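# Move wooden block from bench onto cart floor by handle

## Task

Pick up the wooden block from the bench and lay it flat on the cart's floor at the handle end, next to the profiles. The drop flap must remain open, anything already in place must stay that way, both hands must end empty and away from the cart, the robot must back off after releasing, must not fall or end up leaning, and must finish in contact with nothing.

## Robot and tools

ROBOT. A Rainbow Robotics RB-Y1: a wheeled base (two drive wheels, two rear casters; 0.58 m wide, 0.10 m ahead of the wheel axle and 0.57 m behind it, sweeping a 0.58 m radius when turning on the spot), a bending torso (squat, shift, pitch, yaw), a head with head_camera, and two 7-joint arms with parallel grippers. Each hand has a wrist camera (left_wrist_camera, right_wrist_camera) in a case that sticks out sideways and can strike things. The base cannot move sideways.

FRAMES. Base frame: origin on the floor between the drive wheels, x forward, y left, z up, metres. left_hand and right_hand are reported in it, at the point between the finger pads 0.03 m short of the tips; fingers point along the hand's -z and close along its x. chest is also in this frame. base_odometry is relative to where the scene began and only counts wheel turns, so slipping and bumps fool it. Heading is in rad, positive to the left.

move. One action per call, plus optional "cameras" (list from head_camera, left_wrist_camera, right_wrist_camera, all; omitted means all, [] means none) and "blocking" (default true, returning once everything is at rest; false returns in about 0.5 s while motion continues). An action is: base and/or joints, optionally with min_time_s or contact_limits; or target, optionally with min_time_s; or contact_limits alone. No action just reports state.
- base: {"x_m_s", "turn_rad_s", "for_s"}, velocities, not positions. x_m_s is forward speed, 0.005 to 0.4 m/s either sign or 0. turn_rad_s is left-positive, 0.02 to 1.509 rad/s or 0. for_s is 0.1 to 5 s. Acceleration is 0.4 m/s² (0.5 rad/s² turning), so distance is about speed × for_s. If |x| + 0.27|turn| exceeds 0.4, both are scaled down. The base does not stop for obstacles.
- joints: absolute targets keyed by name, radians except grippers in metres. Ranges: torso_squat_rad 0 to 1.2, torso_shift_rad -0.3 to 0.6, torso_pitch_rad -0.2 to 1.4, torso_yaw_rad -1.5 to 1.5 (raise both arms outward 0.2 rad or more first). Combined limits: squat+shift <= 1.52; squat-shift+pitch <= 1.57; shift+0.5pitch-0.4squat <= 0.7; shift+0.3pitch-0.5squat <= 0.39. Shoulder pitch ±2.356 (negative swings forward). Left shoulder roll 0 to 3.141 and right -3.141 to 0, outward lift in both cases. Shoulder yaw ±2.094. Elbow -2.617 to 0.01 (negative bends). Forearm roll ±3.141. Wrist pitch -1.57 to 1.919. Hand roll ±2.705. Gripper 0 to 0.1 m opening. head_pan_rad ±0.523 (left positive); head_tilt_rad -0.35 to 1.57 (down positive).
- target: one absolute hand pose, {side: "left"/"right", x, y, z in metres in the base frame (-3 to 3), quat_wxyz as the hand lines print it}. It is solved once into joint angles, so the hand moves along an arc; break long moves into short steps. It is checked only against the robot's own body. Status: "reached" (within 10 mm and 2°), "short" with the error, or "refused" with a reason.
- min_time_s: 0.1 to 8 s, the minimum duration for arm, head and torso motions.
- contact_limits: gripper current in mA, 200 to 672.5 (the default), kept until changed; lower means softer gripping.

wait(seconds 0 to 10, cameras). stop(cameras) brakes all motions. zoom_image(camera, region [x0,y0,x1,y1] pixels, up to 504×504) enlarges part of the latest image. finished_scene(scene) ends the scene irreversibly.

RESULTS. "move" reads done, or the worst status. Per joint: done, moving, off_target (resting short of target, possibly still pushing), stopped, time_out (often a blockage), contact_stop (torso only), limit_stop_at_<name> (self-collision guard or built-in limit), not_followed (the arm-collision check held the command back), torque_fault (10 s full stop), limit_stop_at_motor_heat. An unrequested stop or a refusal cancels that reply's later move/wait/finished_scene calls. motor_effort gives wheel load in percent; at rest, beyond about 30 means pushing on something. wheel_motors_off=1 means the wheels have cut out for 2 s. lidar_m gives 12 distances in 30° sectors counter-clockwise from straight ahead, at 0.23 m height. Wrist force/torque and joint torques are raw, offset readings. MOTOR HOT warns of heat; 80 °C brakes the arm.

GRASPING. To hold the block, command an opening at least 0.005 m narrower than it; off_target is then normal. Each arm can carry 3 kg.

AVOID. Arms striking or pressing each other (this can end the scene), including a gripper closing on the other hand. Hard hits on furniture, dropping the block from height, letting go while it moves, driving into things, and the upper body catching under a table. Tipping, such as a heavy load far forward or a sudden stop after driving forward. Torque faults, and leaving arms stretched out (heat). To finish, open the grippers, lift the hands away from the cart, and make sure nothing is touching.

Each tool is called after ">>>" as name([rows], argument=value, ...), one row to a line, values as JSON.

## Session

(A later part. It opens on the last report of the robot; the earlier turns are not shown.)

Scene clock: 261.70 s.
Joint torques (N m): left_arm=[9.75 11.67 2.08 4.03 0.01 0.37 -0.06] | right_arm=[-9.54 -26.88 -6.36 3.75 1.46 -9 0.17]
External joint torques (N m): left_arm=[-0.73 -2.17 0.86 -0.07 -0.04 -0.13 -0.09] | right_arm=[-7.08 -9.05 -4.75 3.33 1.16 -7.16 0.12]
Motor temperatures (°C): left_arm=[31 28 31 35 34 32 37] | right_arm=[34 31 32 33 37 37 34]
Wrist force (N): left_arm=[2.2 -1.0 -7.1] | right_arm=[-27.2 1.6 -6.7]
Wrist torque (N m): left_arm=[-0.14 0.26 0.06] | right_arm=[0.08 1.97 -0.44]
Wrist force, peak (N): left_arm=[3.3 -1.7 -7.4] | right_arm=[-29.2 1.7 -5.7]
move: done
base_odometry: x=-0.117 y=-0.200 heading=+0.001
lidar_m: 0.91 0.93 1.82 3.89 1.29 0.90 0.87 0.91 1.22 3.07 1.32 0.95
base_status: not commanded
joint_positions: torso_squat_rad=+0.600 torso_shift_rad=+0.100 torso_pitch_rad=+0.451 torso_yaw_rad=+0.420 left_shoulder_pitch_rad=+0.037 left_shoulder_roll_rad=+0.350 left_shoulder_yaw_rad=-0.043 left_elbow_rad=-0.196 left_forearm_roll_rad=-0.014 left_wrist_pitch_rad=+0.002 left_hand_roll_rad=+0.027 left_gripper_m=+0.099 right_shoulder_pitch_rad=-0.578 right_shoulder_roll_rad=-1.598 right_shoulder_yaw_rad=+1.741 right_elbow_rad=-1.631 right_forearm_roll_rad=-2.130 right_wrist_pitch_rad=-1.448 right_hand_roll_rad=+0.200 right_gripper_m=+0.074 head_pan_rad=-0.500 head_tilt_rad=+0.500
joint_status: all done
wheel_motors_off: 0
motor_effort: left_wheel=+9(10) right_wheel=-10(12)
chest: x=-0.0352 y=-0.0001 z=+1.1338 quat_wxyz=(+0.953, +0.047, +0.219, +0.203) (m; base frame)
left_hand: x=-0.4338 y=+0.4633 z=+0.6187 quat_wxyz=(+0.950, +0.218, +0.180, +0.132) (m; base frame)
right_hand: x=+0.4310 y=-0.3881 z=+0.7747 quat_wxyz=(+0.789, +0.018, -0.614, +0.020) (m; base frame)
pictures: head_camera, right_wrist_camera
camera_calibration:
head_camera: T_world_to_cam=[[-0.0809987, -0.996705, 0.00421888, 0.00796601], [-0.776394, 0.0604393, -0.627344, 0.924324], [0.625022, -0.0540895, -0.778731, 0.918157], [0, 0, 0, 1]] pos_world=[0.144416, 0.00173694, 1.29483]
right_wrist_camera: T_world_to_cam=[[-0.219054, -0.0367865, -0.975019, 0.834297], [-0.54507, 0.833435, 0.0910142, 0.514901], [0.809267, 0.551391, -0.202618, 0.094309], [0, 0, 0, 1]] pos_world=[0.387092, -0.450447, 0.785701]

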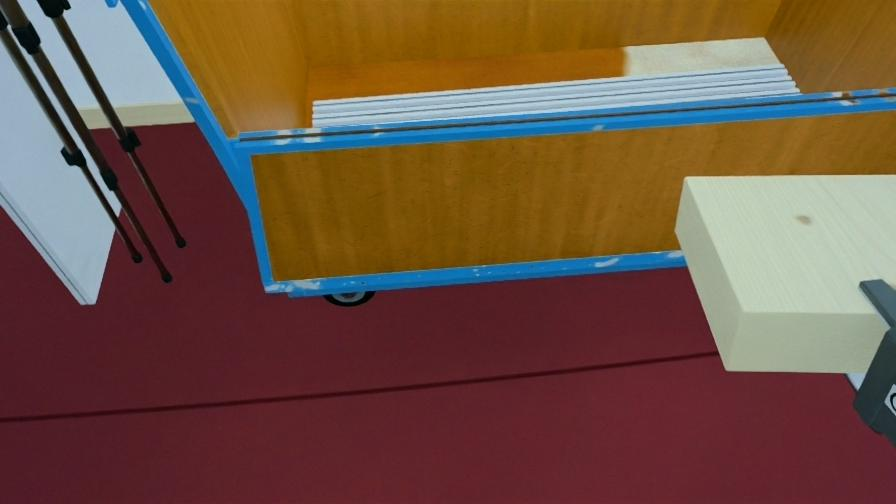

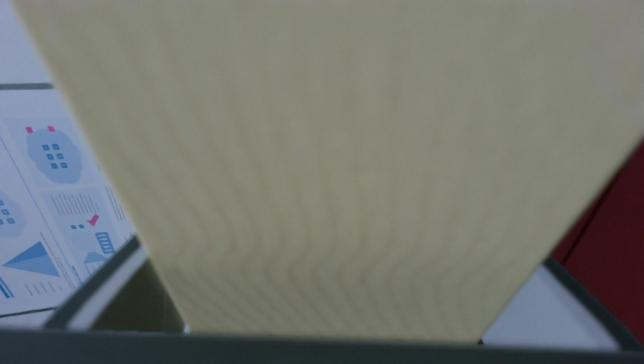

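>>> move(target={"side":"right","x":0.40,"y":-0.24,"z":0.84,"quat_wxyz":[0.6533,0.2706,-0.6533,0.2706]}, min_time_s=2.5, cameras=[])

>>> move(target={"side":"right","x":0.30,"y":-0.14,"z":0.84,"quat_wxyz":[0.5,0.5,-0.5,0.5]}, min_time_s=2.5, cameras=["head_camera","right_wrist_camera"])

Scene clock: 266.23 s.
Joint torques (N m): left_arm=[9.63 11.88 1.81 4.11 -0.06 0.33 0.03] | right_arm=[-13.07 -23.77 -8.42 -0.96 1.33 -9.41 0.03]
External joint torques (N m): left_arm=[-0.85 -1.95 0.59 0.01 -0.1 -0.17 0.01] | right_arm=[-9.26 -6.95 -5.85 -0.62 1 -7.51 -0.02]
Motor temperatures (°C): left_arm=[31 28 31 35 34 32 37] | right_arm=[34 31 32 32 37 38 34]
Wrist force (N): left_arm=[2.5 -1.6 -6.6] | right_arm=[-28.5 1.8 0.0]
Wrist torque (N m): left_arm=[-0.11 0.28 0.05] | right_arm=[-0.12 1.98 -0.43]
Wrist force, peak (N): left_arm=[3.3 -2.3 -7.4] | right_arm=[-28.9 0.3 -4.4]
move: done
base_odometry: x=-0.117 y=-0.200 heading=+0.001
lidar_m: 0.90 0.93 1.81 3.88 1.28 0.91 0.86 0.91 1.22 3.06 1.33 0.95
base_status: not commanded
joint_positions: torso_squat_rad=+0.600 torso_shift_rad=+0.100 torso_pitch_rad=+0.451 torso_yaw_rad=+0.420 left_shoulder_pitch_rad=+0.037 left_shoulder_roll_rad=+0.350 left_shoulder_yaw_rad=-0.043 left_elbow_rad=-0.196 left_forearm_roll_rad=-0.014 left_wrist_pitch_rad=+0.002 left_hand_roll_rad=+0.027 left_gripper_m=+0.099 right_shoulder_pitch_rad=-0.682 right_shoulder_roll_rad=-1.626 right_shoulder_yaw_rad=+1.792 right_elbow_rad=-1.605 right_forearm_roll_rad=-1.391 right_wrist_pitch_rad=-1.485 right_hand_roll_rad=+0.164 right_gripper_m=+0.074 head_pan_rad=-0.500 head_tilt_rad=+0.500
joint_status: all done
wheel_motors_off: 0
motor_effort: left_wheel=+9(9) right_wheel=-8(11)
chest: x=-0.0352 y=-0.0001 z=+1.1338 quat_wxyz=(+0.953, +0.047, +0.219, +0.203) (m; base frame)
left_hand: x=-0.4338 y=+0.4633 z=+0.6187 quat_wxyz=(+0.950, +0.218, +0.180, +0.132) (m; base frame)
right_hand: x=+0.3986 y=-0.2402 z=+0.8383 quat_wxyz=(+0.656, +0.270, -0.651, +0.271) (m; base frame)
right_hand_status: reached (checked arc, planned for 2.5 s): 2 mm and 0.4 deg off.
pictures: none
No camera images: "cameras" was empty.

Scene clock: 269.07 s.
Joint torques (N m): left_arm=[9.46 11.56 2.03 4.01 0.01 0.32 -0.02] | right_arm=[-14.24 -13.16 -8.08 -6.26 -0.8 -9.44 0.15]
External joint torques (N m): left_arm=[-1.03 -2.27 0.8 -0.09 -0.03 -0.18 -0.04] | right_arm=[-8.04 1.31 -4.45 -5.19 -0.67 -7.53 0.1]
Motor temperatures (°C): left_arm=[31 28 31 35 34 32 37] | right_arm=[34 31 32 32 37 38 34]
Wrist force (N): left_arm=[3.0 -1.8 -6.2] | right_arm=[-28.6 1.1 0.5]
Wrist torque (N m): left_arm=[-0.11 0.36 0.07] | right_arm=[-0.13 1.99 -0.43]
Wrist force, peak (N): left_arm=[2.7 -1.2 -7.5] | right_arm=[-29.9 1.3 0.2]
move: done
base_odometry: x=-0.117 y=-0.200 heading=+0.001
lidar_m: 0.91 0.93 1.82 3.89 1.28 0.91 0.87 0.91 1.21 3.09 1.33 0.95
base_status: not commanded
joint_positions: torso_squat_rad=+0.600 torso_shift_rad=+0.100 torso_pitch_rad=+0.451 torso_yaw_rad=+0.420 left_shoulder_pitch_rad=+0.037 left_shoulder_roll_rad=+0.350 left_shoulder_yaw_rad=-0.043 left_elbow_rad=-0.196 left_forearm_roll_rad=-0.014 left_wrist_pitch_rad=+0.002 left_hand_roll_rad=+0.027 left_gripper_m=+0.099 right_shoulder_pitch_rad=-0.913 right_shoulder_roll_rad=-1.578 right_shoulder_yaw_rad=+1.858 right_elbow_rad=-1.525 right_forearm_roll_rad=-0.655 right_wrist_pitch_rad=-1.339 right_hand_roll_rad=-0.097 right_gripper_m=+0.074 head_pan_rad=-0.500 head_tilt_rad=+0.500
joint_status: all done
wheel_motors_off: 0
motor_effort: left_wheel=+8(9) right_wheel=-10(11)
chest: x=-0.0352 y=+0.0000 z=+1.1339 quat_wxyz=(+0.953, +0.047, +0.219, +0.203) (m; base frame)
left_hand: x=-0.4338 y=+0.4633 z=+0.6186 quat_wxyz=(+0.950, +0.217, +0.180, +0.132) (m; base frame)
right_hand: x=+0.2993 y=-0.1414 z=+0.8385 quat_wxyz=(+0.504, +0.497, -0.498, +0.502) (m; base frame)
right_hand_status: reached (checked arc, planned for 2.5 s): 2 mm and 0.6 deg off.
pictures: head_camera, right_wrist_camera
camera_calibration:
head_camera: T_world_to_cam=[[-0.0809043, -0.996712, 0.00440911, 0.00779733], [-0.776316, 0.0602388, -0.627459, 0.924379], [0.625131, -0.054187, -0.778637, 0.918087], [0, 0, 0, 1]] pos_world=[0.144316, 0.00183659, 1.29483]
right_wrist_camera: T_world_to_cam=[[0.0285242, 0.015717, -0.99947, 0.830514], [-0.863059, -0.504052, -0.0325576, 0.241372], [-0.504297, 0.86353, -0.000812947, 0.345877], [0, 0, 0, 1]] pos_world=[0.359054, -0.190064, 0.838213]

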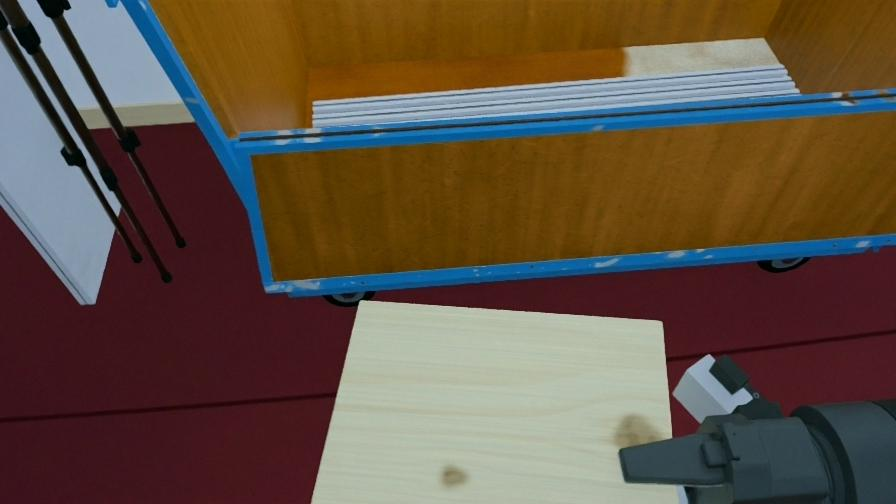

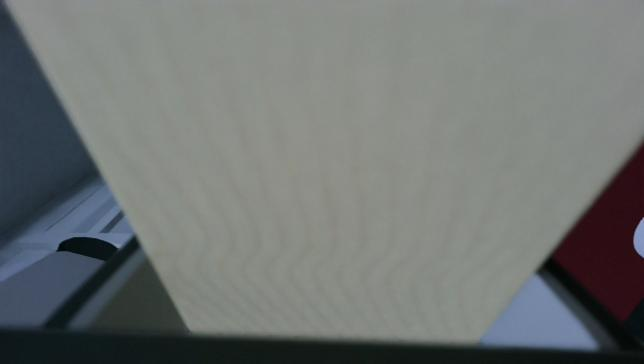

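>>> move(target={"side":"right","x":0.42,"y":-0.12,"z":0.83,"quat_wxyz":[0.4777,0.5213,-0.4777,0.5213]}, min_time_s=2, cameras=[])

>>> move(base={"x_m_s":0.2,"for_s":2.75}, joints={"head_tilt_rad":0.6}, cameras=["head_camera"])

Scene clock: 274.77 s.
Joint torques (N m): left_arm=[9.55 11.58 2.1 4.08 -0.08 0.25 0] | right_arm=[-21.17 -14.57 -12.45 0.06 -5 -8.06 0.16]
External joint torques (N m): left_arm=[-0.93 -2.24 0.88 -0.03 -0.12 -0.25 -0.02] | right_arm=[-8.96 -0.64 -7.86 -2.16 -4 -6.43 0.11]
Motor temperatures (°C): left_arm=[31 28 31 35 34 32 37] | right_arm=[34 31 32 32 37 39 34]
Wrist force (N): left_arm=[2.6 -1.6 -6.7] | right_arm=[-28.5 0.5 0.1]
Wrist torque (N m): left_arm=[-0.08 0.30 0.06] | right_arm=[-0.20 2.01 -0.42]
Wrist force, peak (N): left_arm=[3.2 -2.1 -7.8] | right_arm=[-31.6 1.4 1.6]
move: done
base_odometry: x=-0.117 y=-0.200 heading=+0.001
lidar_m: 0.90 0.94 1.83 3.88 1.28 0.91 0.86 0.91 1.21 3.07 1.32 0.95
base_status: not commanded
joint_positions: torso_squat_rad=+0.600 torso_shift_rad=+0.100 torso_pitch_rad=+0.451 torso_yaw_rad=+0.420 left_shoulder_pitch_rad=+0.037 left_shoulder_roll_rad=+0.350 left_shoulder_yaw_rad=-0.043 left_elbow_rad=-0.196 left_forearm_roll_rad=-0.014 left_wrist_pitch_rad=+0.002 left_hand_roll_rad=+0.027 left_gripper_m=+0.099 right_shoulder_pitch_rad=-1.066 right_shoulder_roll_rad=-1.262 right_shoulder_yaw_rad=+1.784 right_elbow_rad=-0.817 right_forearm_roll_rad=-0.575 right_wrist_pitch_rad=-1.568 right_hand_roll_rad=-0.556 right_gripper_m=+0.074 head_pan_rad=-0.500 head_tilt_rad=+0.500
joint_status: all done
wheel_motors_off: 0
motor_effort: left_wheel=+8(9) right_wheel=-9(10)
chest: x=-0.0353 y=+0.0000 z=+1.1339 quat_wxyz=(+0.953, +0.047, +0.219, +0.203) (m; base frame)
left_hand: x=-0.4338 y=+0.4633 z=+0.6186 quat_wxyz=(+0.950, +0.217, +0.180, +0.132) (m; base frame)
right_hand: x=+0.4186 y=-0.1207 z=+0.8286 quat_wxyz=(+0.482, +0.519, -0.476, +0.522) (m; base frame)
right_hand_status: reached (checked arc, planned for 2.0 s): 2 mm and 0.6 deg off.
pictures: none
No camera images: "cameras" was empty.

Scene clock: 278.40 s.
Joint torques (N m): left_arm=[9.87 11.71 2.03 3.95 0.03 0.31 0.02] | right_arm=[-21 -14.67 -11.93 -0.38 -5.19 -7.94 0.05]
External joint torques (N m): left_arm=[-0.61 -2.12 0.81 -0.16 -0.01 -0.19 0] | right_arm=[-8.79 -0.74 -7.34 -2.6 -4.19 -6.31 0]
Motor temperatures (°C): left_arm=[31 28 31 35 34 32 37] | right_arm=[34 31 32 32 37 39 34]
Wrist force (N): left_arm=[2.8 -1.4 -6.5] | right_arm=[-28.9 0.5 -0.1]
Wrist torque (N m): left_arm=[-0.10 0.33 0.07] | right_arm=[-0.14 1.93 -0.40]
Wrist force, peak (N): left_arm=[3.3 -1.6 -7.8] | right_arm=[-30.2 -0.4 0.0]
move: done
base_odometry: x=+0.436 y=-0.199 heading=+0.002
lidar_m: 0.33 0.36 0.82 4.00 2.10 1.51 1.42 1.48 1.98 4.98 0.52 0.37
base_status: done (sent for 2.77 of 2.77 s)
joint_positions: torso_squat_rad=+0.600 torso_shift_rad=+0.100 torso_pitch_rad=+0.451 torso_yaw_rad=+0.420 left_shoulder_pitch_rad=+0.037 left_shoulder_roll_rad=+0.350 left_shoulder_yaw_rad=-0.043 left_elbow_rad=-0.196 left_forearm_roll_rad=-0.014 left_wrist_pitch_rad=+0.002 left_hand_roll_rad=+0.027 left_gripper_m=+0.099 right_shoulder_pitch_rad=-1.066 right_shoulder_roll_rad=-1.262 right_shoulder_yaw_rad=+1.784 right_elbow_rad=-0.817 right_forearm_roll_rad=-0.575 right_wrist_pitch_rad=-1.568 right_hand_roll_rad=-0.556 right_gripper_m=+0.074 head_pan_rad=-0.500 head_tilt_rad=+0.600
joint_status: all done
wheel_motors_off: 0
motor_effort: left_wheel=+5(31) right_wheel=-6(40)
chest: x=-0.0352 y=+0.0001 z=+1.1339 quat_wxyz=(+0.953, +0.047, +0.219, +0.203) (m; base frame)
left_hand: x=-0.4337 y=+0.4633 z=+0.6185 quat_wxyz=(+0.950, +0.217, +0.180, +0.132) (m; base frame)
right_hand: x=+0.4186 y=-0.1207 z=+0.8286 quat_wxyz=(+0.482, +0.519, -0.476, +0.522) (m; base frame)
pictures: head_camera
camera_calibration:
head_camera: T_world_to_cam=[[-0.0839189, -0.996457, 0.0056465, 0.00656818], [-0.834629, 0.0671923, -0.5467, 0.823015], [0.544383, -0.0505911, -0.83731, 1.00025], [0, 0, 0, 1]] pos_world=[0.142946, 0.00184831, 1.28742]

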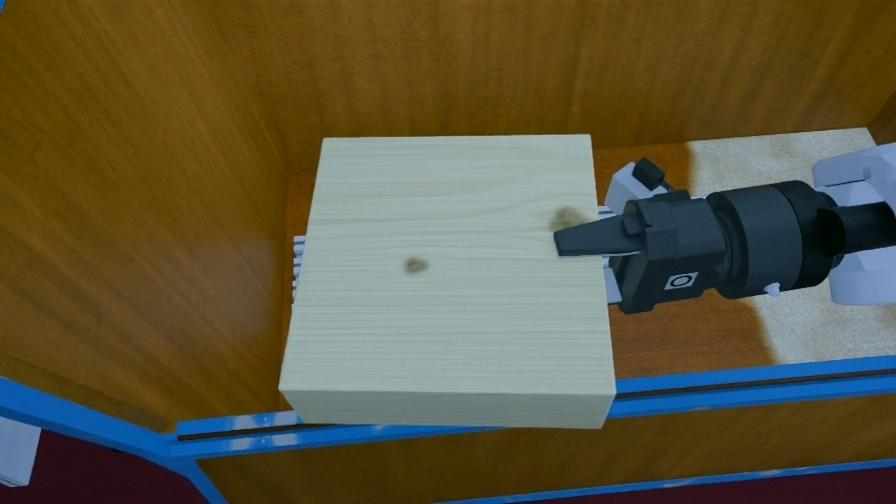

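>>> move(target={"side":"right","x":0.43,"y":-0.12,"z":0.82,"quat_wxyz":[0.4616,0.5357,-0.4616,0.5357]}, min_time_s=1, cameras=[])

>>> move(base={"x_m_s":0.1,"for_s":1.0}, joints={"torso_squat_rad":0.7,"torso_shift_rad":0.16,"torso_pitch_rad":0.54,"torso_yaw_rad":0.5,"head_tilt_rad":0.5}, min_time_s=1.5, cameras=[])

>>> move(target={"side":"right","x":0.43,"y":-0.11,"z":0.75,"quat_wxyz":[0.4616,0.5357,-0.4616,0.5357]}, min_time_s=1.5, cameras=["head_camera"])

Scene clock: 283.23 s.
Joint torques (N m): left_arm=[9.56 11.78 2.25 4.12 -0.05 0.33 0.02] | right_arm=[-21.34 -15.74 -12.7 -4.63 -6.7 -6.98 0.51]
External joint torques (N m): left_arm=[-0.92 -2.04 1.03 0.01 -0.1 -0.17 0] | right_arm=[-9.62 -0.37 -7.42 -4.54 -5.49 -5.53 0.46]
Motor temperatures (°C): left_arm=[31 28 31 35 34 32 37] | right_arm=[34 31 32 32 37 39 34]
Wrist force (N): left_arm=[2.5 -1.7 -6.1] | right_arm=[-27.9 0.3 -0.8]
Wrist torque (N m): left_arm=[-0.08 0.27 0.06] | right_arm=[-0.24 1.98 -0.39]
Wrist force, peak (N): left_arm=[3.3 -1.5 -7.4] | right_arm=[-36.4 4.3 0.0]
move: short
base_odometry: x=+0.436 y=-0.199 heading=+0.002
lidar_m: 0.34 0.36 0.81 3.98 2.10 1.48 1.42 1.48 1.99 4.98 0.52 0.37
base_status: not commanded
joint_positions: torso_squat_rad=+0.600 torso_shift_rad=+0.100 torso_pitch_rad=+0.451 torso_yaw_rad=+0.420 left_shoulder_pitch_rad=+0.037 left_shoulder_roll_rad=+0.350 left_shoulder_yaw_rad=-0.043 left_elbow_rad=-0.196 left_forearm_roll_rad=-0.014 left_wrist_pitch_rad=+0.002 left_hand_roll_rad=+0.027 left_gripper_m=+0.099 right_shoulder_pitch_rad=-0.814 right_shoulder_roll_rad=-1.154 right_shoulder_yaw_rad=+1.039 right_elbow_rad=-0.645 right_forearm_roll_rad=+0.001 right_wrist_pitch_rad=-1.569 right_hand_roll_rad=-0.801 right_gripper_m=+0.074 head_pan_rad=-0.500 head_tilt_rad=+0.600
joint_status: all done
wheel_motors_off: 0
motor_effort: left_wheel=+4(6) right_wheel=-4(7)
chest: x=-0.0353 y=+0.0001 z=+1.1339 quat_wxyz=(+0.953, +0.047, +0.219, +0.203) (m; base frame)
left_hand: x=-0.4338 y=+0.4633 z=+0.6185 quat_wxyz=(+0.950, +0.217, +0.180, +0.132) (m; base frame)
right_hand: x=+0.4288 y=-0.1207 z=+0.8185 quat_wxyz=(+0.485, +0.514, -0.461, +0.537) (m; base frame)
right_hand_status: short (checked arc, as near as the solve gets, planned for 1.1 s): 2 mm and 3.7 deg off. The place is met; only the turn is off.
pictures: none
No camera images: "cameras" was empty.

Scene clock: 285.03 s.
Joint torques (N m): left_arm=[11.56 13.29 2.32 4.65 -0.04 0.34 -0.03] | right_arm=[-19.57 -14.24 -11.65 -5.58 -6.22 -7.3 0.47]
External joint torques (N m): left_arm=[-0.59 -1.99 0.97 -0.1 -0.09 -0.3 -0.05] | right_arm=[-8.79 -0.19 -6.8 -5.04 -4.97 -5.84 0.42]
Motor temperatures (°C): left_arm=[31 28 31 35 34 32 37] | right_arm=[34 31 32 32 37 39 34]
Wrist force (N): left_arm=[3.2 -1.8 -6.8] | right_arm=[-28.4 -0.7 0.3]
Wrist torque (N m): left_arm=[-0.14 0.32 0.07] | right_arm=[-0.30 1.92 -0.42]
Wrist force, peak (N): left_arm=[3.0 -1.7 -7.4] | right_arm=[-30.3 -3.8 0.3]
move: done
base_odometry: x=+0.536 y=-0.199 heading=+0.002
lidar_m: 0.24 0.26 0.35 1.55 2.25 1.59 1.51 1.58 2.12 4.61 0.38 0.26
base_status: done (sent for 1 of 1 s)
joint_positions: torso_squat_rad=+0.700 torso_shift_rad=+0.160 torso_pitch_rad=+0.541 torso_yaw_rad=+0.500 left_shoulder_pitch_rad=+0.037 left_shoulder_roll_rad=+0.350 left_shoulder_yaw_rad=-0.043 left_elbow_rad=-0.196 left_forearm_roll_rad=-0.014 left_wrist_pitch_rad=+0.002 left_hand_roll_rad=+0.027 left_gripper_m=+0.099 right_shoulder_pitch_rad=-0.814 right_shoulder_roll_rad=-1.154 right_shoulder_yaw_rad=+1.038 right_elbow_rad=-0.645 right_forearm_roll_rad=+0.001 right_wrist_pitch_rad=-1.569 right_hand_roll_rad=-0.801 right_gripper_m=+0.074 head_pan_rad=-0.500 head_tilt_rad=+0.500
joint_status: all done
wheel_motors_off: 0
motor_effort: left_wheel=+2(29) right_wheel=-5(21)
chest: x=+0.0169 y=+0.0001 z=+1.0743 quat_wxyz=(+0.934, +0.066, +0.259, +0.238) (m; base frame)
left_hand: x=-0.4577 y=+0.4511 z=+0.6157 quat_wxyz=(+0.932, +0.235, +0.227, +0.159) (m; base frame)
right_hand: x=+0.4575 y=-0.0759 z=+0.7145 quat_wxyz=(+0.476, +0.562, -0.431, +0.521) (m; base frame)
pictures: none
No camera images: "cameras" was empty.

Scene clock: 286.87 s.
Joint torques (N m): left_arm=[11.47 13.01 2.18 4.65 -0.03 0.42 -0.02] | right_arm=[-14.04 -17.87 -13.5 -6.75 -5.69 -7.55 0.45]
External joint torques (N m): left_arm=[-0.67 -2.27 0.83 -0.1 -0.07 -0.22 -0.05] | right_arm=[-6.4 -1.33 -7.32 -5.96 -4.57 -6.08 0.4]
Motor temperatures (°C): left_arm=[31 28 31 35 34 32 37] | right_arm=[34 31 32 31 37 39 34]
Wrist force (N): left_arm=[3.0 -1.8 -6.6] | right_arm=[-28.5 1.4 -0.3]
Wrist torque (N m): left_arm=[-0.10 0.31 0.02] | right_arm=[0.06 1.99 -0.43]
Wrist force, peak (N): left_arm=[3.3 -2.3 -7.6] | right_arm=[-29.6 -2.8 0.7]
move: done
base_odometry: x=+0.536 y=-0.199 heading=+0.002
lidar_m: 0.24 0.26 0.36 1.53 2.24 1.60 1.51 1.59 2.13 4.63 0.39 0.26
base_status: not commanded
joint_positions: torso_squat_rad=+0.700 torso_shift_rad=+0.160 torso_pitch_rad=+0.541 torso_yaw_rad=+0.500 left_shoulder_pitch_rad=+0.037 left_shoulder_roll_rad=+0.350 left_shoulder_yaw_rad=-0.043 left_elbow_rad=-0.196 left_forearm_roll_rad=-0.014 left_wrist_pitch_rad=+0.002 left_hand_roll_rad=+0.027 left_gripper_m=+0.099 right_shoulder_pitch_rad=-0.588 right_shoulder_roll_rad=-1.437 right_shoulder_yaw_rad=+0.986 right_elbow_rad=-1.101 right_forearm_roll_rad=-0.135 right_wrist_pitch_rad=-1.408 right_hand_roll_rad=-0.630 right_gripper_m=+0.074 head_pan_rad=-0.500 head_tilt_rad=+0.500
joint_status: all done
wheel_motors_off: 0
motor_effort: left_wheel=+3(4) right_wheel=-3(7)
chest: x=+0.0169 y=+0.0001 z=+1.0743 quat_wxyz=(+0.934, +0.066, +0.259, +0.238) (m; base frame)
left_hand: x=-0.4577 y=+0.4511 z=+0.6157 quat_wxyz=(+0.932, +0.235, +0.227, +0.159) (m; base frame)
right_hand: x=+0.4292 y=-0.1106 z=+0.7484 quat_wxyz=(+0.462, +0.537, -0.459, +0.536) (m; base frame)
right_hand_status: reached (checked arc, planned for 1.5 s): 2 mm and 0.3 deg off.
pictures: head_camera
camera_calibration:
head_camera: T_world_to_cam=[[-0.0118322, -0.999502, -0.0292699, 0.0473998], [-0.832525, 0.0260608, -0.553374, 0.848861], [0.553861, 0.0178203, -0.832418, 0.898129], [0, 0, 0, 1]] pos_world=[0.20982, 0.00924917, 1.21874]

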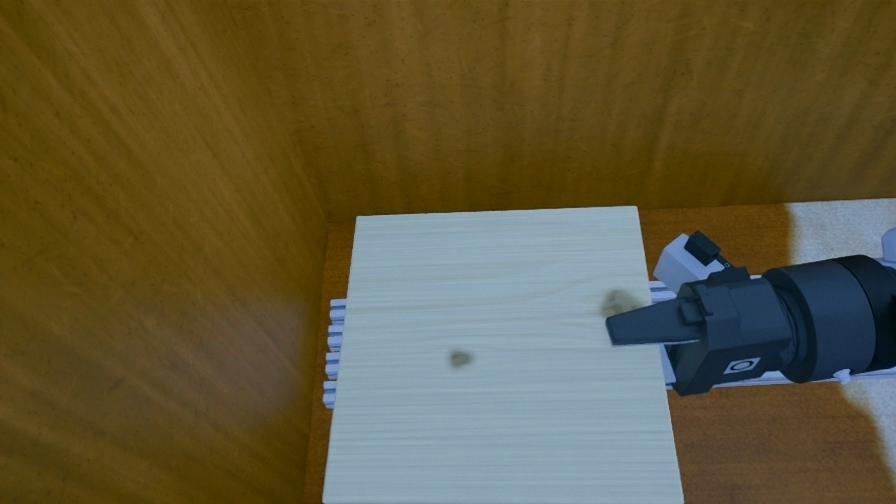

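>>> move(joints={"torso_squat_rad":0.8,"torso_shift_rad":0.22,"torso_pitch_rad":0.6,"torso_yaw_rad":0.58,"head_tilt_rad":0.6}, min_time_s=1.5, cameras=[])

>>> move(target={"side":"right","x":0.43,"y":-0.11,"z":0.67,"quat_wxyz":[0.4616,0.5357,-0.4616,0.5357]}, min_time_s=1.5, cameras=["head_camera"])

Scene clock: 290.10 s.
Joint torques (N m): left_arm=[12.08 14.34 2.39 4.92 0.02 0.38 -0.06] | right_arm=[-13.64 -16.89 -12.73 -7.3 -5.4 -7.98 0.46]
External joint torques (N m): left_arm=[-0.75 -2.33 0.91 -0.11 -0.03 -0.32 -0.09] | right_arm=[-6.35 -1.45 -6.89 -5.86 -4.41 -6.37 0.41]
Motor temperatures (°C): left_arm=[31 28 31 35 34 32 37] | right_arm=[34 31 32 31 37 39 34]
Wrist force (N): left_arm=[3.4 -2.3 -6.3] | right_arm=[-28.3 -0.7 1.5]
Wrist torque (N m): left_arm=[-0.03 0.39 0.07] | right_arm=[-0.27 1.99 -0.39]
Wrist force, peak (N): left_arm=[3.9 -2.6 -7.1] | right_arm=[-29.5 -1.0 1.6]
move: done
base_odometry: x=+0.536 y=-0.199 heading=+0.002
lidar_m: 0.24 0.25 0.35 1.55 2.24 1.59 1.51 1.59 2.11 4.63 0.37 0.25
base_status: not commanded
joint_positions: torso_squat_rad=+0.800 torso_shift_rad=+0.220 torso_pitch_rad=+0.601 torso_yaw_rad=+0.580 left_shoulder_pitch_rad=+0.037 left_shoulder_roll_rad=+0.350 left_shoulder_yaw_rad=-0.043 left_elbow_rad=-0.196 left_forearm_roll_rad=-0.014 left_wrist_pitch_rad=+0.002 left_hand_roll_rad=+0.027 left_gripper_m=+0.099 right_shoulder_pitch_rad=-0.588 right_shoulder_roll_rad=-1.437 right_shoulder_yaw_rad=+0.986 right_elbow_rad=-1.101 right_forearm_roll_rad=-0.135 right_wrist_pitch_rad=-1.408 right_hand_roll_rad=-0.630 right_gripper_m=+0.074 head_pan_rad=-0.500 head_tilt_rad=+0.600
joint_status: all done
wheel_motors_off: 0
motor_effort: left_wheel=+3(6) right_wheel=-6(6)
chest: x=+0.0536 y=+0.0001 z=+1.0117 quat_wxyz=(+0.915, +0.085, +0.284, +0.273) (m; base frame)
left_hand: x=-0.4769 y=+0.4360 z=+0.6024 quat_wxyz=(+0.913, +0.252, +0.259, +0.188) (m; base frame)
right_hand: x=+0.4516 y=-0.0686 z=+0.6576 quat_wxyz=(+0.446, +0.578, -0.438, +0.525) (m; base frame)
pictures: none
No camera images: "cameras" was empty.

Scene clock: 291.93 s.
Joint torques (N m): left_arm=[11.76 14.35 2.4 5.07 -0.03 0.5 0.04] | right_arm=[-9.78 -18.9 -12.51 -8 -3.9 -8.59 0.46]
External joint torques (N m): left_arm=[-1.07 -2.32 0.92 0.05 -0.08 -0.21 0.01] | right_arm=[-4.95 -2.28 -7.24 -6.94 -3.19 -6.83 0.41]
Motor temperatures (°C): left_arm=[31 28 31 35 34 32 37] | right_arm=[34 31 32 31 37 39 34]
Wrist force (N): left_arm=[3.3 -2.0 -6.1] | right_arm=[-28.4 1.1 0.3]
Wrist torque (N m): left_arm=[-0.07 0.33 0.05] | right_arm=[-0.14 1.99 -0.40]
Wrist force, peak (N): left_arm=[3.7 -2.9 -6.7] | right_arm=[-29.5 -0.7 1.0]
move: done
base_odometry: x=+0.536 y=-0.199 heading=+0.002
lidar_m: 0.24 0.26 0.36 1.53 2.25 1.61 1.53 1.59 2.12 4.61 0.38 0.27
base_status: not commanded
joint_positions: torso_squat_rad=+0.800 torso_shift_rad=+0.220 torso_pitch_rad=+0.601 torso_yaw_rad=+0.580 left_shoulder_pitch_rad=+0.037 left_shoulder_roll_rad=+0.350 left_shoulder_yaw_rad=-0.043 left_elbow_rad=-0.196 left_forearm_roll_rad=-0.014 left_wrist_pitch_rad=+0.002 left_hand_roll_rad=+0.027 left_gripper_m=+0.099 right_shoulder_pitch_rad=-0.378 right_shoulder_roll_rad=-1.618 right_shoulder_yaw_rad=+0.969 right_elbow_rad=-1.308 right_forearm_roll_rad=-0.288 right_wrist_pitch_rad=-1.354 right_hand_roll_rad=-0.420 right_gripper_m=+0.074 head_pan_rad=-0.500 head_tilt_rad=+0.600
joint_status: all done
wheel_motors_off: 0
motor_effort: left_wheel=+5(5) right_wheel=-5(6)
chest: x=+0.0536 y=+0.0001 z=+1.0117 quat_wxyz=(+0.915, +0.085, +0.284, +0.273) (m; base frame)
left_hand: x=-0.4769 y=+0.4360 z=+0.6024 quat_wxyz=(+0.913, +0.252, +0.259, +0.188) (m; base frame)
right_hand: x=+0.4293 y=-0.1104 z=+0.6682 quat_wxyz=(+0.461, +0.539, -0.457, +0.537) (m; base frame)
right_hand_status: reached (checked arc, planned for 1.5 s): 2 mm and 0.7 deg off.
pictures: head_camera
camera_calibration:
head_camera: T_world_to_cam=[[0.0495071, -0.996166, -0.0721295, 0.0862147], [-0.910326, -0.0152929, -0.413609, 0.699742], [0.41092, 0.086138, -0.907593, 0.927899], [0, 0, 0, 1]] pos_world=[0.251432, 0.0166578, 1.13779]

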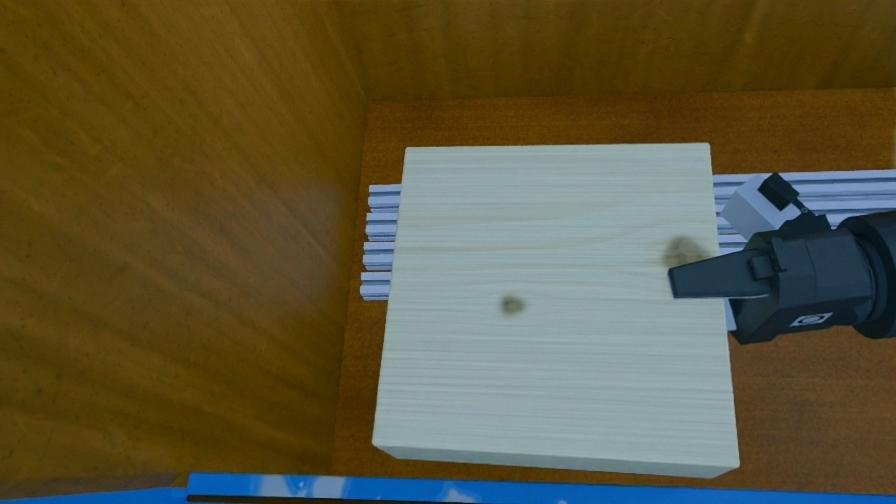

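>>> move(joints={"torso_squat_rad":0.9,"torso_shift_rad":0.28,"torso_pitch_rad":0.68,"torso_yaw_rad":0.66,"head_tilt_rad":0.55}, min_time_s=1.5, cameras=[])

>>> move(target={"side":"right","x":0.43,"y":-0.10,"z":0.58,"quat_wxyz":[0.4616,0.5357,-0.4616,0.5357]}, min_time_s=1.5, cameras=["head_camera"])

Scene clock: 299.93 s.
Joint torques (N m): left_arm=[12.75 15.52 2.45 5.4 0 0.57 0.03] | right_arm=[-9.29 -17.03 -11.51 -8.47 -3.48 -8.95 0.52]
External joint torques (N m): left_arm=[-0.89 -2.75 0.83 0.05 -0.05 -0.22 0] | right_arm=[-4.9 -1.73 -6.69 -6.7 -2.9 -7.15 0.46]
Motor temperatures (°C): left_arm=[31 28 31 35 34 32 37] | right_arm=[34 31 32 31 37 39 34]
Wrist force (N): left_arm=[3.6 -2.9 -5.8] | right_arm=[-28.5 -1.1 1.8]
Wrist torque (N m): left_arm=[0.07 0.33 0.07] | right_arm=[-0.28 1.93 -0.41]
Wrist force, peak (N): left_arm=[4.3 -2.7 -6.3] | right_arm=[-29.4 -0.6 1.2]
move: done
base_odometry: x=+0.536 y=-0.199 heading=+0.002
lidar_m: 0.25 0.26 0.34 1.53 2.25 1.60 1.52 1.58 2.12 4.62 0.37 0.26
base_status: not commanded
joint_positions: torso_squat_rad=+0.900 torso_shift_rad=+0.280 torso_pitch_rad=+0.681 torso_yaw_rad=+0.660 left_shoulder_pitch_rad=+0.037 left_shoulder_roll_rad=+0.350 left_shoulder_yaw_rad=-0.043 left_elbow_rad=-0.196 left_forearm_roll_rad=-0.014 left_wrist_pitch_rad=+0.002 left_hand_roll_rad=+0.027 left_gripper_m=+0.099 right_shoulder_pitch_rad=-0.378 right_shoulder_roll_rad=-1.618 right_shoulder_yaw_rad=+0.969 right_elbow_rad=-1.308 right_forearm_roll_rad=-0.288 right_wrist_pitch_rad=-1.354 right_hand_roll_rad=-0.420 right_gripper_m=+0.074 head_pan_rad=-0.500 head_tilt_rad=+0.550
joint_status: all done
wheel_motors_off: 0
motor_effort: left_wheel=+4(5) right_wheel=-4(6)
chest: x=+0.0872 y=+0.0000 z=+0.9391 quat_wxyz=(+0.892, +0.108, +0.316, +0.305) (m; base frame)
left_hand: x=-0.5008 y=+0.4182 z=+0.5950 quat_wxyz=(+0.889, +0.272, +0.299, +0.213) (m; base frame)
right_hand: x=+0.4399 y=-0.0698 z=+0.5622 quat_wxyz=(+0.448, +0.585, -0.433, +0.518) (m; base frame)
pictures: none
No camera images: "cameras" was empty.

Scene clock: 301.77 s.
Joint torques (N m): left_arm=[12.73 15.93 2.31 5.37 -0.03 0.63 0.14] | right_arm=[-7.32 -17.5 -7.61 -8.81 -1.77 -9.18 0.42]
External joint torques (N m): left_arm=[-0.91 -2.34 0.69 0.02 -0.09 -0.16 0.11] | right_arm=[-4.16 -1.89 -3.78 -7.33 -1.52 -7.29 0.37]
Motor temperatures (°C): left_arm=[31 28 31 35 34 32 37] | right_arm=[34 31 32 31 37 39 34]
Wrist force (N): left_arm=[3.2 -2.2 -5.7] | right_arm=[-28.8 1.2 0.3]
Wrist torque (N m): left_arm=[-0.08 0.27 0.06] | right_arm=[-0.18 1.90 -0.41]
Wrist force, peak (N): left_arm=[4.3 -3.2 -6.1] | right_arm=[-29.2 -1.0 1.2]
move: done
base_odometry: x=+0.536 y=-0.199 heading=+0.002
lidar_m: 0.24 0.26 0.35 1.54 2.25 1.60 1.51 1.58 2.13 4.62 0.38 0.26
base_status: not commanded
joint_positions: torso_squat_rad=+0.900 torso_shift_rad=+0.280 torso_pitch_rad=+0.681 torso_yaw_rad=+0.660 left_shoulder_pitch_rad=+0.037 left_shoulder_roll_rad=+0.350 left_shoulder_yaw_rad=-0.043 left_elbow_rad=-0.196 left_forearm_roll_rad=-0.014 left_wrist_pitch_rad=+0.002 left_hand_roll_rad=+0.027 left_gripper_m=+0.099 right_shoulder_pitch_rad=-0.206 right_shoulder_roll_rad=-1.794 right_shoulder_yaw_rad=+0.982 right_elbow_rad=-1.489 right_forearm_roll_rad=-0.472 right_wrist_pitch_rad=-1.325 right_hand_roll_rad=-0.170 right_gripper_m=+0.074 head_pan_rad=-0.500 head_tilt_rad=+0.550
joint_status: all done
wheel_motors_off: 0
motor_effort: left_wheel=+5(5) right_wheel=-4(6)
chest: x=+0.0872 y=+0.0000 z=+0.9391 quat_wxyz=(+0.892, +0.108, +0.316, +0.305) (m; base frame)
left_hand: x=-0.5008 y=+0.4182 z=+0.5950 quat_wxyz=(+0.889, +0.272, +0.299, +0.213) (m; base frame)
right_hand: x=+0.4298 y=-0.1005 z=+0.5782 quat_wxyz=(+0.461, +0.538, -0.458, +0.537) (m; base frame)
right_hand_status: reached (checked arc, planned for 1.5 s): 2 mm and 0.5 deg off.
pictures: head_camera
camera_calibration:
head_camera: T_world_to_cam=[[0.106501, -0.986202, -0.126743, 0.125568], [-0.920532, -0.0496087, -0.387505, 0.680815], [0.375871, 0.157941, -0.913113, 0.847298], [0, 0, 0, 1]] pos_world=[0.294864, 0.0237869, 1.05341]

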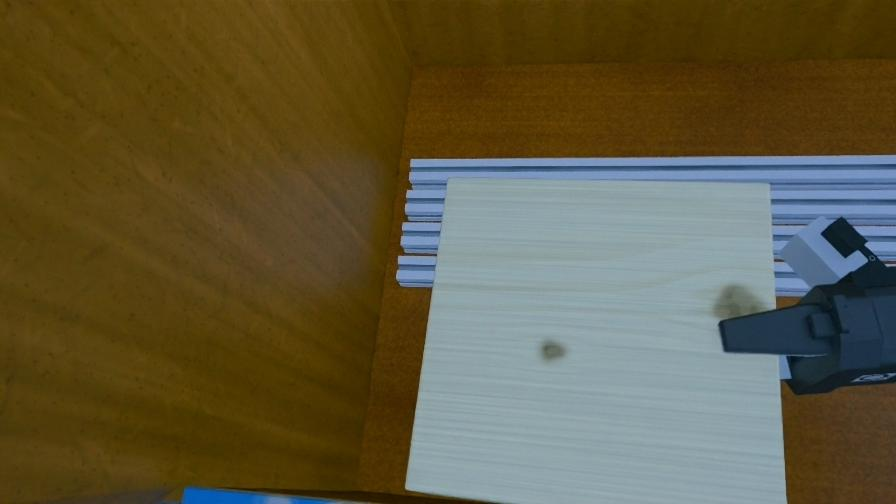

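>>> move(joints={"torso_squat_rad":0.95,"torso_shift_rad":0.31,"torso_pitch_rad":0.73,"torso_yaw_rad":0.7}, min_time_s=1.5, cameras=[])

>>> move(target={"side":"right","x":0.432,"y":-0.09,"z":0.50,"quat_wxyz":[0.4616,0.5357,-0.4616,0.5357]}, min_time_s=2, cameras=["head_camera","right_wrist_camera"])

Scene clock: 308.77 s.
Joint torques (N m): left_arm=[12.91 16.38 2.84 5.54 0.06 0.55 -0.01] | right_arm=[-6.32 -13.18 -6.62 -10.21 1.48 -8.76 0.49]
External joint torques (N m): left_arm=[-1.17 -2.77 1.14 0.01 0 -0.29 -0.04] | right_arm=[-3.4 1.69 -3.05 -8.3 1.64 -6.86 0.44]
Motor temperatures (°C): left_arm=[31 29 31 35 34 32 37] | right_arm=[34 31 32 31 36 40 34]
Wrist force (N): left_arm=[3.9 -3.0 -5.6] | right_arm=[-22.9 -12.6 5.1]
Wrist torque (N m): left_arm=[0.00 0.34 0.01] | right_arm=[-0.19 1.93 -0.60]
Wrist force, peak (N): left_arm=[4.3 -3.0 -6.4] | right_arm=[-29.2 1.2 0.4]
move: done
base_odometry: x=+0.536 y=-0.199 heading=+0.002
lidar_m: 0.25 0.26 0.34 1.55 2.24 1.60 1.51 1.57 2.13 4.62 0.37 0.26
base_status: not commanded
joint_positions: torso_squat_rad=+0.950 torso_shift_rad=+0.310 torso_pitch_rad=+0.731 torso_yaw_rad=+0.700 left_shoulder_pitch_rad=+0.037 left_shoulder_roll_rad=+0.350 left_shoulder_yaw_rad=-0.043 left_elbow_rad=-0.196 left_forearm_roll_rad=-0.014 left_wrist_pitch_rad=+0.002 left_hand_roll_rad=+0.027 left_gripper_m=+0.099 right_shoulder_pitch_rad=-0.206 right_shoulder_roll_rad=-1.795 right_shoulder_yaw_rad=+0.982 right_elbow_rad=-1.489 right_forearm_roll_rad=-0.473 right_wrist_pitch_rad=-1.325 right_hand_roll_rad=-0.170 right_gripper_m=+0.074 head_pan_rad=-0.500 head_tilt_rad=+0.550
joint_status: all done
wheel_motors_off: 0
motor_effort: left_wheel=+3(5) right_wheel=-5(6)
chest: x=+0.1028 y=+0.0000 z=+0.8987 quat_wxyz=(+0.877, +0.122, +0.336, +0.320) (m; base frame)
left_hand: x=-0.5139 y=+0.4082 z=+0.5954 quat_wxyz=(+0.875, +0.284, +0.322, +0.223) (m; base frame)
right_hand: x=+0.4303 y=-0.0808 z=+0.5189 quat_wxyz=(+0.457, +0.564, -0.445, +0.525) (m; base frame)
pictures: none
No camera images: "cameras" was empty.

Scene clock: 311.10 s.
Joint torques (N m): left_arm=[13.4 16.49 2.76 5.69 -0.04 0.67 -0.05] | right_arm=[-6.05 -12.78 -6.49 -7.94 -1.33 -9.68 0.47]
External joint torques (N m): left_arm=[-0.69 -2.66 1.06 0.16 -0.09 -0.17 -0.09] | right_arm=[-3.64 2.03 -3.2 -6.28 -1.19 -7.77 0.42]
Motor temperatures (°C): left_arm=[31 29 31 35 34 32 37] | right_arm=[34 31 32 31 36 40 34]
Wrist force (N): left_arm=[3.8 -2.4 -5.4] | right_arm=[-28.6 1.3 0.0]
Wrist torque (N m): left_arm=[-0.05 0.37 0.06] | right_arm=[-0.16 1.94 -0.41]
Wrist force, peak (N): left_arm=[3.6 -3.5 -6.6] | right_arm=[-29.1 1.4 0.3]
move: done
base_odometry: x=+0.536 y=-0.199 heading=+0.002
lidar_m: 0.23 0.26 0.35 1.54 2.22 1.59 1.51 1.58 2.12 4.61 0.37 0.27
base_status: not commanded
joint_positions: torso_squat_rad=+0.950 torso_shift_rad=+0.310 torso_pitch_rad=+0.731 torso_yaw_rad=+0.700 left_shoulder_pitch_rad=+0.037 left_shoulder_roll_rad=+0.350 left_shoulder_yaw_rad=-0.043 left_elbow_rad=-0.196 left_forearm_roll_rad=-0.014 left_wrist_pitch_rad=+0.002 left_hand_roll_rad=+0.027 left_gripper_m=+0.099 right_shoulder_pitch_rad=-0.190 right_shoulder_roll_rad=-1.755 right_shoulder_yaw_rad=+0.989 right_elbow_rad=-1.424 right_forearm_roll_rad=-0.487 right_wrist_pitch_rad=-1.326 right_hand_roll_rad=-0.106 right_gripper_m=+0.074 head_pan_rad=-0.500 head_tilt_rad=+0.550
joint_status: all done
wheel_motors_off: 0
motor_effort: left_wheel=+3(4) right_wheel=-5(7)
chest: x=+0.1029 y=+0.0000 z=+0.8987 quat_wxyz=(+0.877, +0.122, +0.336, +0.320) (m; base frame)
left_hand: x=-0.5139 y=+0.4082 z=+0.5954 quat_wxyz=(+0.875, +0.284, +0.322, +0.223) (m; base frame)
right_hand: x=+0.4319 y=-0.0907 z=+0.4989 quat_wxyz=(+0.463, +0.535, -0.460, +0.537) (m; base frame)
right_hand_status: reached (checked arc, planned for 2.0 s): 1 mm and 0.3 deg off.
pictures: head_camera, right_wrist_camera
camera_calibration:
head_camera: T_world_to_cam=[[0.129411, -0.978907, -0.158092, 0.144563], [-0.936956, -0.0685257, -0.342664, 0.641013], [0.324603, 0.192469, -0.926061, 0.821363], [0, 0, 0, 1]] pos_world=[0.315276, 0.0273527, 1.00314]
right_wrist_camera: T_world_to_cam=[[0.0248383, 0.0255881, -0.999364, 0.488961], [-0.776829, -0.628716, -0.0354053, 0.323247], [-0.629222, 0.777214, 0.00426141, 0.41231], [0, 0, 0, 1]] pos_world=[0.498397, -0.129735, 0.498338]

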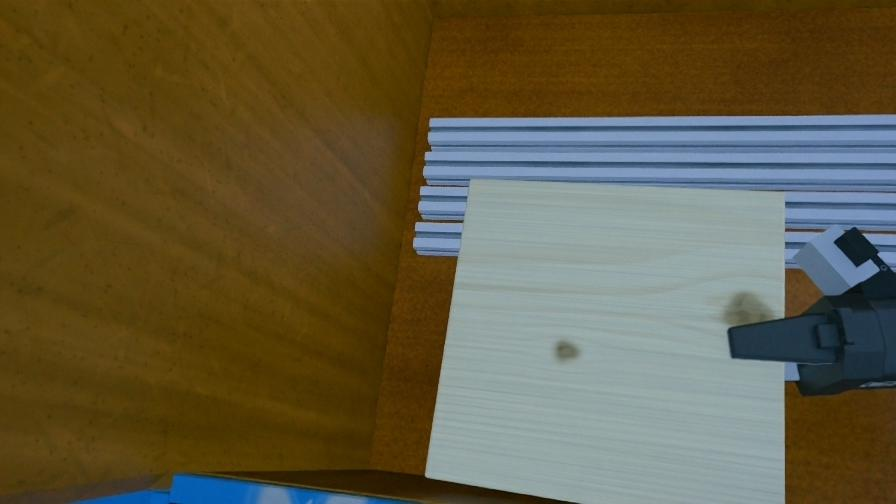

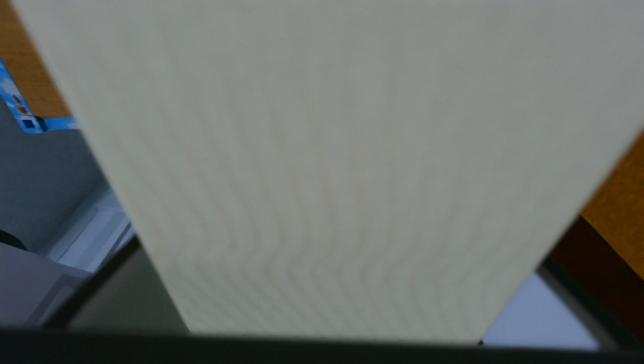

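>>> move(target={"side":"right","x":0.431,"y":-0.05,"z":0.44,"quat_wxyz":[0.4889,0.5019,-0.4325,0.5673]}, min_time_s=2, cameras=["head_camera"])

Scene clock: 321.23 s.
Joint torques (N m): left_arm=[12.9 16.55 2.62 5.5 0.02 0.61 0.07] | right_arm=[-9.75 -10.97 -9.3 -9.6 -0.9 -9.02 -0.07]
External joint torques (N m): left_arm=[-1.18 -2.6 0.92 -0.03 -0.04 -0.22 0.04] | right_arm=[-6.61 2.75 -5.35 -7.14 -0.65 -7.14 -0.12]
Motor temperatures (°C): left_arm=[31 29 31 35 34 32 37] | right_arm=[34 31 32 31 36 40 34]
Wrist force (N): left_arm=[3.2 -2.7 -5.9] | right_arm=[-27.6 -0.6 -2.7]
Wrist torque (N m): left_arm=[-0.06 0.28 0.03] | right_arm=[-0.10 1.93 -0.32]
Wrist force, peak (N): left_arm=[4.2 -3.0 -6.3] | right_arm=[-29.2 1.0 -0.9]
move: done
base_odometry: x=+0.536 y=-0.199 heading=+0.002
lidar_m: 0.24 0.25 0.35 1.55 2.24 1.60 1.52 1.57 2.13 4.62 0.38 0.26
base_status: not commanded
joint_positions: torso_squat_rad=+0.950 torso_shift_rad=+0.310 torso_pitch_rad=+0.731 torso_yaw_rad=+0.700 left_shoulder_pitch_rad=+0.037 left_shoulder_roll_rad=+0.350 left_shoulder_yaw_rad=-0.043 left_elbow_rad=-0.196 left_forearm_roll_rad=-0.014 left_wrist_pitch_rad=+0.002 left_hand_roll_rad=+0.027 left_gripper_m=+0.099 right_shoulder_pitch_rad=-0.306 right_shoulder_roll_rad=-1.596 right_shoulder_yaw_rad=+0.976 right_elbow_rad=-1.339 right_forearm_roll_rad=-0.356 right_wrist_pitch_rad=-1.095 right_hand_roll_rad=-0.193 right_gripper_m=+0.074 head_pan_rad=-0.500 head_tilt_rad=+0.550
joint_status: all done
wheel_motors_off: 0
motor_effort: left_wheel=+3(4) right_wheel=-7(7)
chest: x=+0.1029 y=+0.0000 z=+0.8987 quat_wxyz=(+0.877, +0.122, +0.336, +0.320) (m; base frame)
left_hand: x=-0.5139 y=+0.4082 z=+0.5954 quat_wxyz=(+0.875, +0.284, +0.322, +0.223) (m; base frame)
right_hand: x=+0.4305 y=-0.0513 z=+0.4393 quat_wxyz=(+0.492, +0.498, -0.431, +0.569) (m; base frame)
right_hand_status: reached (checked arc, planned for 2.0 s): 2 mm and 0.6 deg off.
pictures: head_camera
camera_calibration:
head_camera: T_world_to_cam=[[0.129411, -0.978907, -0.158092, 0.144579], [-0.936956, -0.0685257, -0.342664, 0.641047], [0.324603, 0.192469, -0.926061, 0.821456], [0, 0, 0, 1]] pos_world=[0.315276, 0.0273527, 1.00324]

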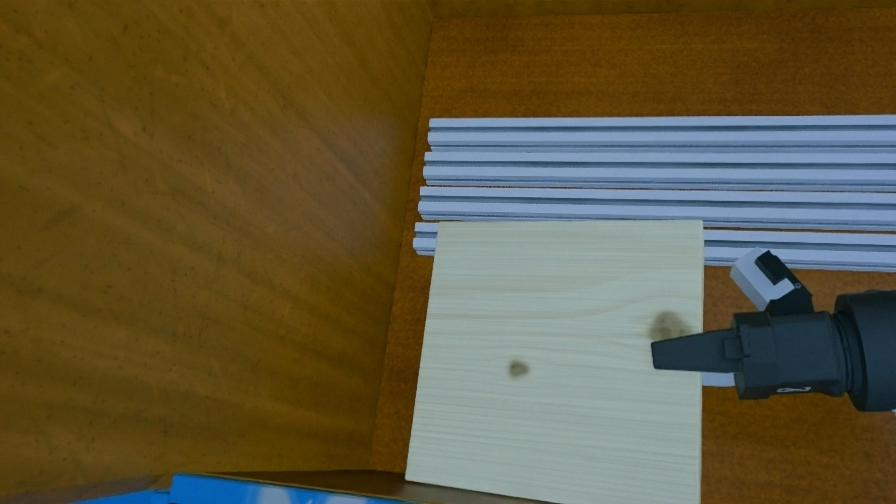

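>>> move(target={"side":"right","x":0.433,"y":-0.05,"z":0.41,"quat_wxyz":[0.4963,0.4962,-0.4391,0.5609]}, min_time_s=1.5, cameras=["head_camera"])

>>> zoom_image(camera="head_camera", region=[380, 200, 780, 504])

Scene clock: 325.73 s.
Joint torques (N m): left_arm=[13.33 16.82 2.62 5.65 -0.01 0.63 0.05] | right_arm=[-9.73 -10.91 -6.54 -9.04 -1.53 -9.28 -0.08]
External joint torques (N m): left_arm=[-0.76 -2.33 0.92 0.11 -0.07 -0.21 0.02] | right_arm=[-6.72 2.24 -2.88 -7 -1.2 -7.42 -0.13]
Motor temperatures (°C): left_arm=[31 29 31 35 34 32 37] | right_arm=[34 31 32 31 36 40 34]
Wrist force (N): left_arm=[3.5 -2.8 -5.8] | right_arm=[-27.9 -0.4 -3.6]
Wrist torque (N m): left_arm=[-0.03 0.31 0.05] | right_arm=[-0.09 1.98 -0.30]
Wrist force, peak (N): left_arm=[4.5 -2.9 -6.0] | right_arm=[-30.2 -2.2 -3.1]
move: done
base_odometry: x=+0.536 y=-0.199 heading=+0.002
lidar_m: 0.24 0.26 0.35 1.54 2.24 1.60 1.52 1.59 2.11 4.62 0.37 0.26
base_status: not commanded
joint_positions: torso_squat_rad=+0.950 torso_shift_rad=+0.310 torso_pitch_rad=+0.731 torso_yaw_rad=+0.700 left_shoulder_pitch_rad=+0.037 left_shoulder_roll_rad=+0.350 left_shoulder_yaw_rad=-0.043 left_elbow_rad=-0.196 left_forearm_roll_rad=-0.014 left_wrist_pitch_rad=+0.002 left_hand_roll_rad=+0.027 left_gripper_m=+0.099 right_shoulder_pitch_rad=-0.361 right_shoulder_roll_rad=-1.464 right_shoulder_yaw_rad=+0.990 right_elbow_rad=-1.139 right_forearm_roll_rad=-0.297 right_wrist_pitch_rad=-1.161 right_hand_roll_rad=-0.231 right_gripper_m=+0.074 head_pan_rad=-0.500 head_tilt_rad=+0.550
joint_status: all done
wheel_motors_off: 0
motor_effort: left_wheel=+3(4) right_wheel=-5(8)
chest: x=+0.1029 y=+0.0000 z=+0.8987 quat_wxyz=(+0.877, +0.122, +0.336, +0.320) (m; base frame)
left_hand: x=-0.5139 y=+0.4082 z=+0.5954 quat_wxyz=(+0.875, +0.284, +0.322, +0.223) (m; base frame)
right_hand: x=+0.4324 y=-0.0512 z=+0.4089 quat_wxyz=(+0.499, +0.494, -0.437, +0.563) (m; base frame)
right_hand_status: reached (checked arc, planned for 1.5 s): 2 mm and 0.5 deg off.
pictures: head_camera
camera_calibration:
head_camera: T_world_to_cam=[[0.129411, -0.978907, -0.158092, 0.144563], [-0.936956, -0.0685257, -0.342664, 0.641013], [0.324603, 0.192469, -0.926061, 0.821363], [0, 0, 0, 1]] pos_world=[0.315276, 0.0273527, 1.00314]

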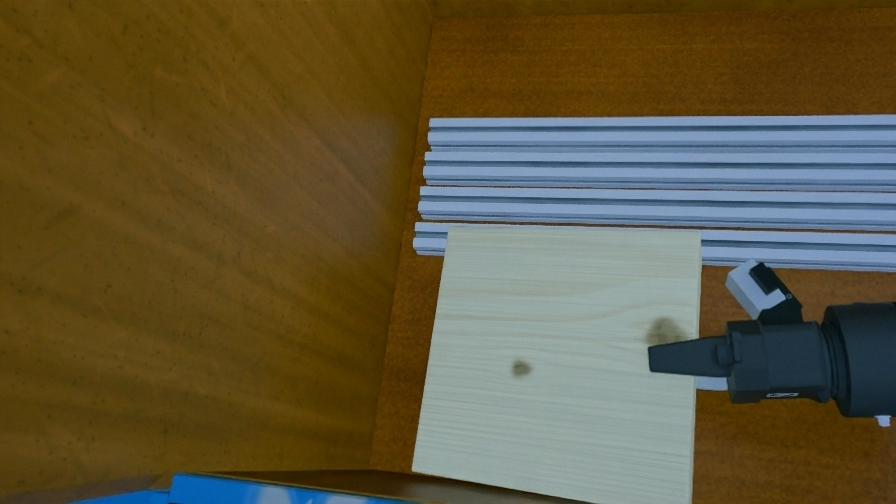

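Scaled by 1.260 from the camera's 896x504 image, which has a finer 1280x720 frame.

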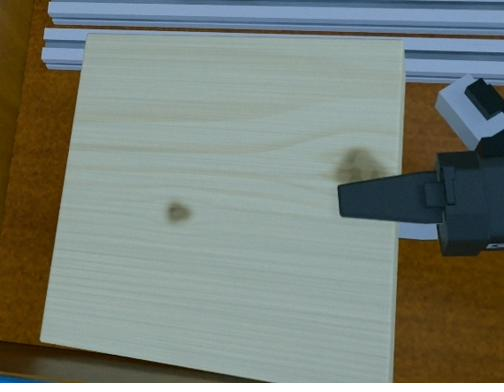

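>>> move(target={"side":"right","x":0.4325,"y":-0.05,"z":0.385,"quat_wxyz":[0.4963,0.4962,-0.4391,0.5609]}, min_time_s=1.5, cameras=["head_camera"])

>>> zoom_image(camera="head_camera", region=[380, 200, 780, 504])

Scene clock: 328.93 s.
Joint torques (N m): left_arm=[12.99 16.71 2.89 5.54 -0.08 0.72 -0.04] | right_arm=[-7.91 -7.25 -4.4 -10.58 -1.22 -10.03 -0.68]
External joint torques (N m): left_arm=[-1.09 -2.43 1.2 0.01 -0.14 -0.11 -0.07] | right_arm=[-4.73 5.28 -1.13 -9.11 -0.78 -8.19 -0.73]
Motor temperatures (°C): left_arm=[31 29 31 35 34 32 37] | right_arm=[34 31 32 31 36 40 34]
Wrist force (N): left_arm=[3.5 -2.7 -5.2] | right_arm=[-30.8 -7.5 -1.4]
Wrist torque (N m): left_arm=[-0.05 0.33 0.01] | right_arm=[0.15 2.07 0.34]
Wrist force, peak (N): left_arm=[4.0 -2.6 -6.4] | right_arm=[-31.6 -8.0 -1.9]
move: done
base_odometry: x=+0.536 y=-0.199 heading=+0.002
lidar_m: 0.25 0.25 0.35 1.54 2.24 1.59 1.52 1.59 2.12 4.62 0.38 0.26
base_status: not commanded
joint_positions: torso_squat_rad=+0.950 torso_shift_rad=+0.310 torso_pitch_rad=+0.731 torso_yaw_rad=+0.700 left_shoulder_pitch_rad=+0.037 left_shoulder_roll_rad=+0.350 left_shoulder_yaw_rad=-0.043 left_elbow_rad=-0.196 left_forearm_roll_rad=-0.014 left_wrist_pitch_rad=+0.002 left_hand_roll_rad=+0.027 left_gripper_m=+0.099 right_shoulder_pitch_rad=-0.427 right_shoulder_roll_rad=-1.346 right_shoulder_yaw_rad=+1.012 right_elbow_rad=-0.931 right_forearm_roll_rad=-0.234 right_wrist_pitch_rad=-1.244 right_hand_roll_rad=-0.268 right_gripper_m=+0.074 head_pan_rad=-0.500 head_tilt_rad=+0.550
joint_status: all done
wheel_motors_off: 0
motor_effort: left_wheel=+3(4) right_wheel=-6(7)
chest: x=+0.1029 y=+0.0000 z=+0.8987 quat_wxyz=(+0.877, +0.122, +0.336, +0.320) (m; base frame)
left_hand: x=-0.5139 y=+0.4082 z=+0.5954 quat_wxyz=(+0.875, +0.284, +0.322, +0.223) (m; base frame)
right_hand: x=+0.4326 y=-0.0514 z=+0.3840 quat_wxyz=(+0.499, +0.493, -0.437, +0.563) (m; base frame)
right_hand_status: reached (checked arc, planned for 1.5 s): 2 mm and 0.6 deg off.
pictures: head_camera
camera_calibration:
head_camera: T_world_to_cam=[[0.129411, -0.978907, -0.158092, 0.144563], [-0.936956, -0.0685257, -0.342664, 0.641013], [0.324603, 0.192469, -0.926061, 0.821363], [0, 0, 0, 1]] pos_world=[0.315276, 0.0273527, 1.00314]

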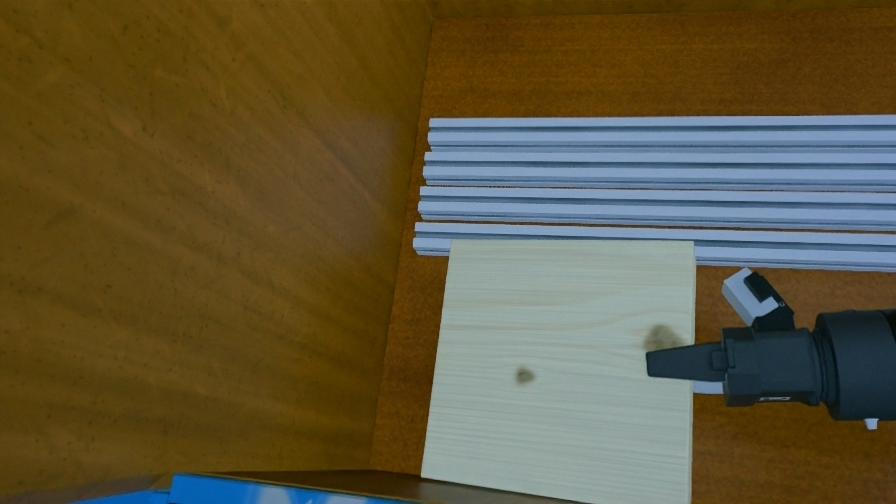

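Scaled by 1.260 from the camera's 896x504 image, which has a finer 1280x720 frame.

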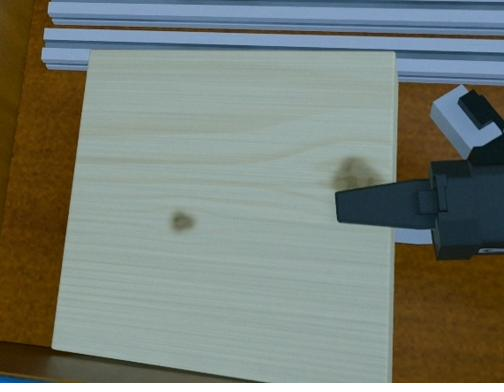

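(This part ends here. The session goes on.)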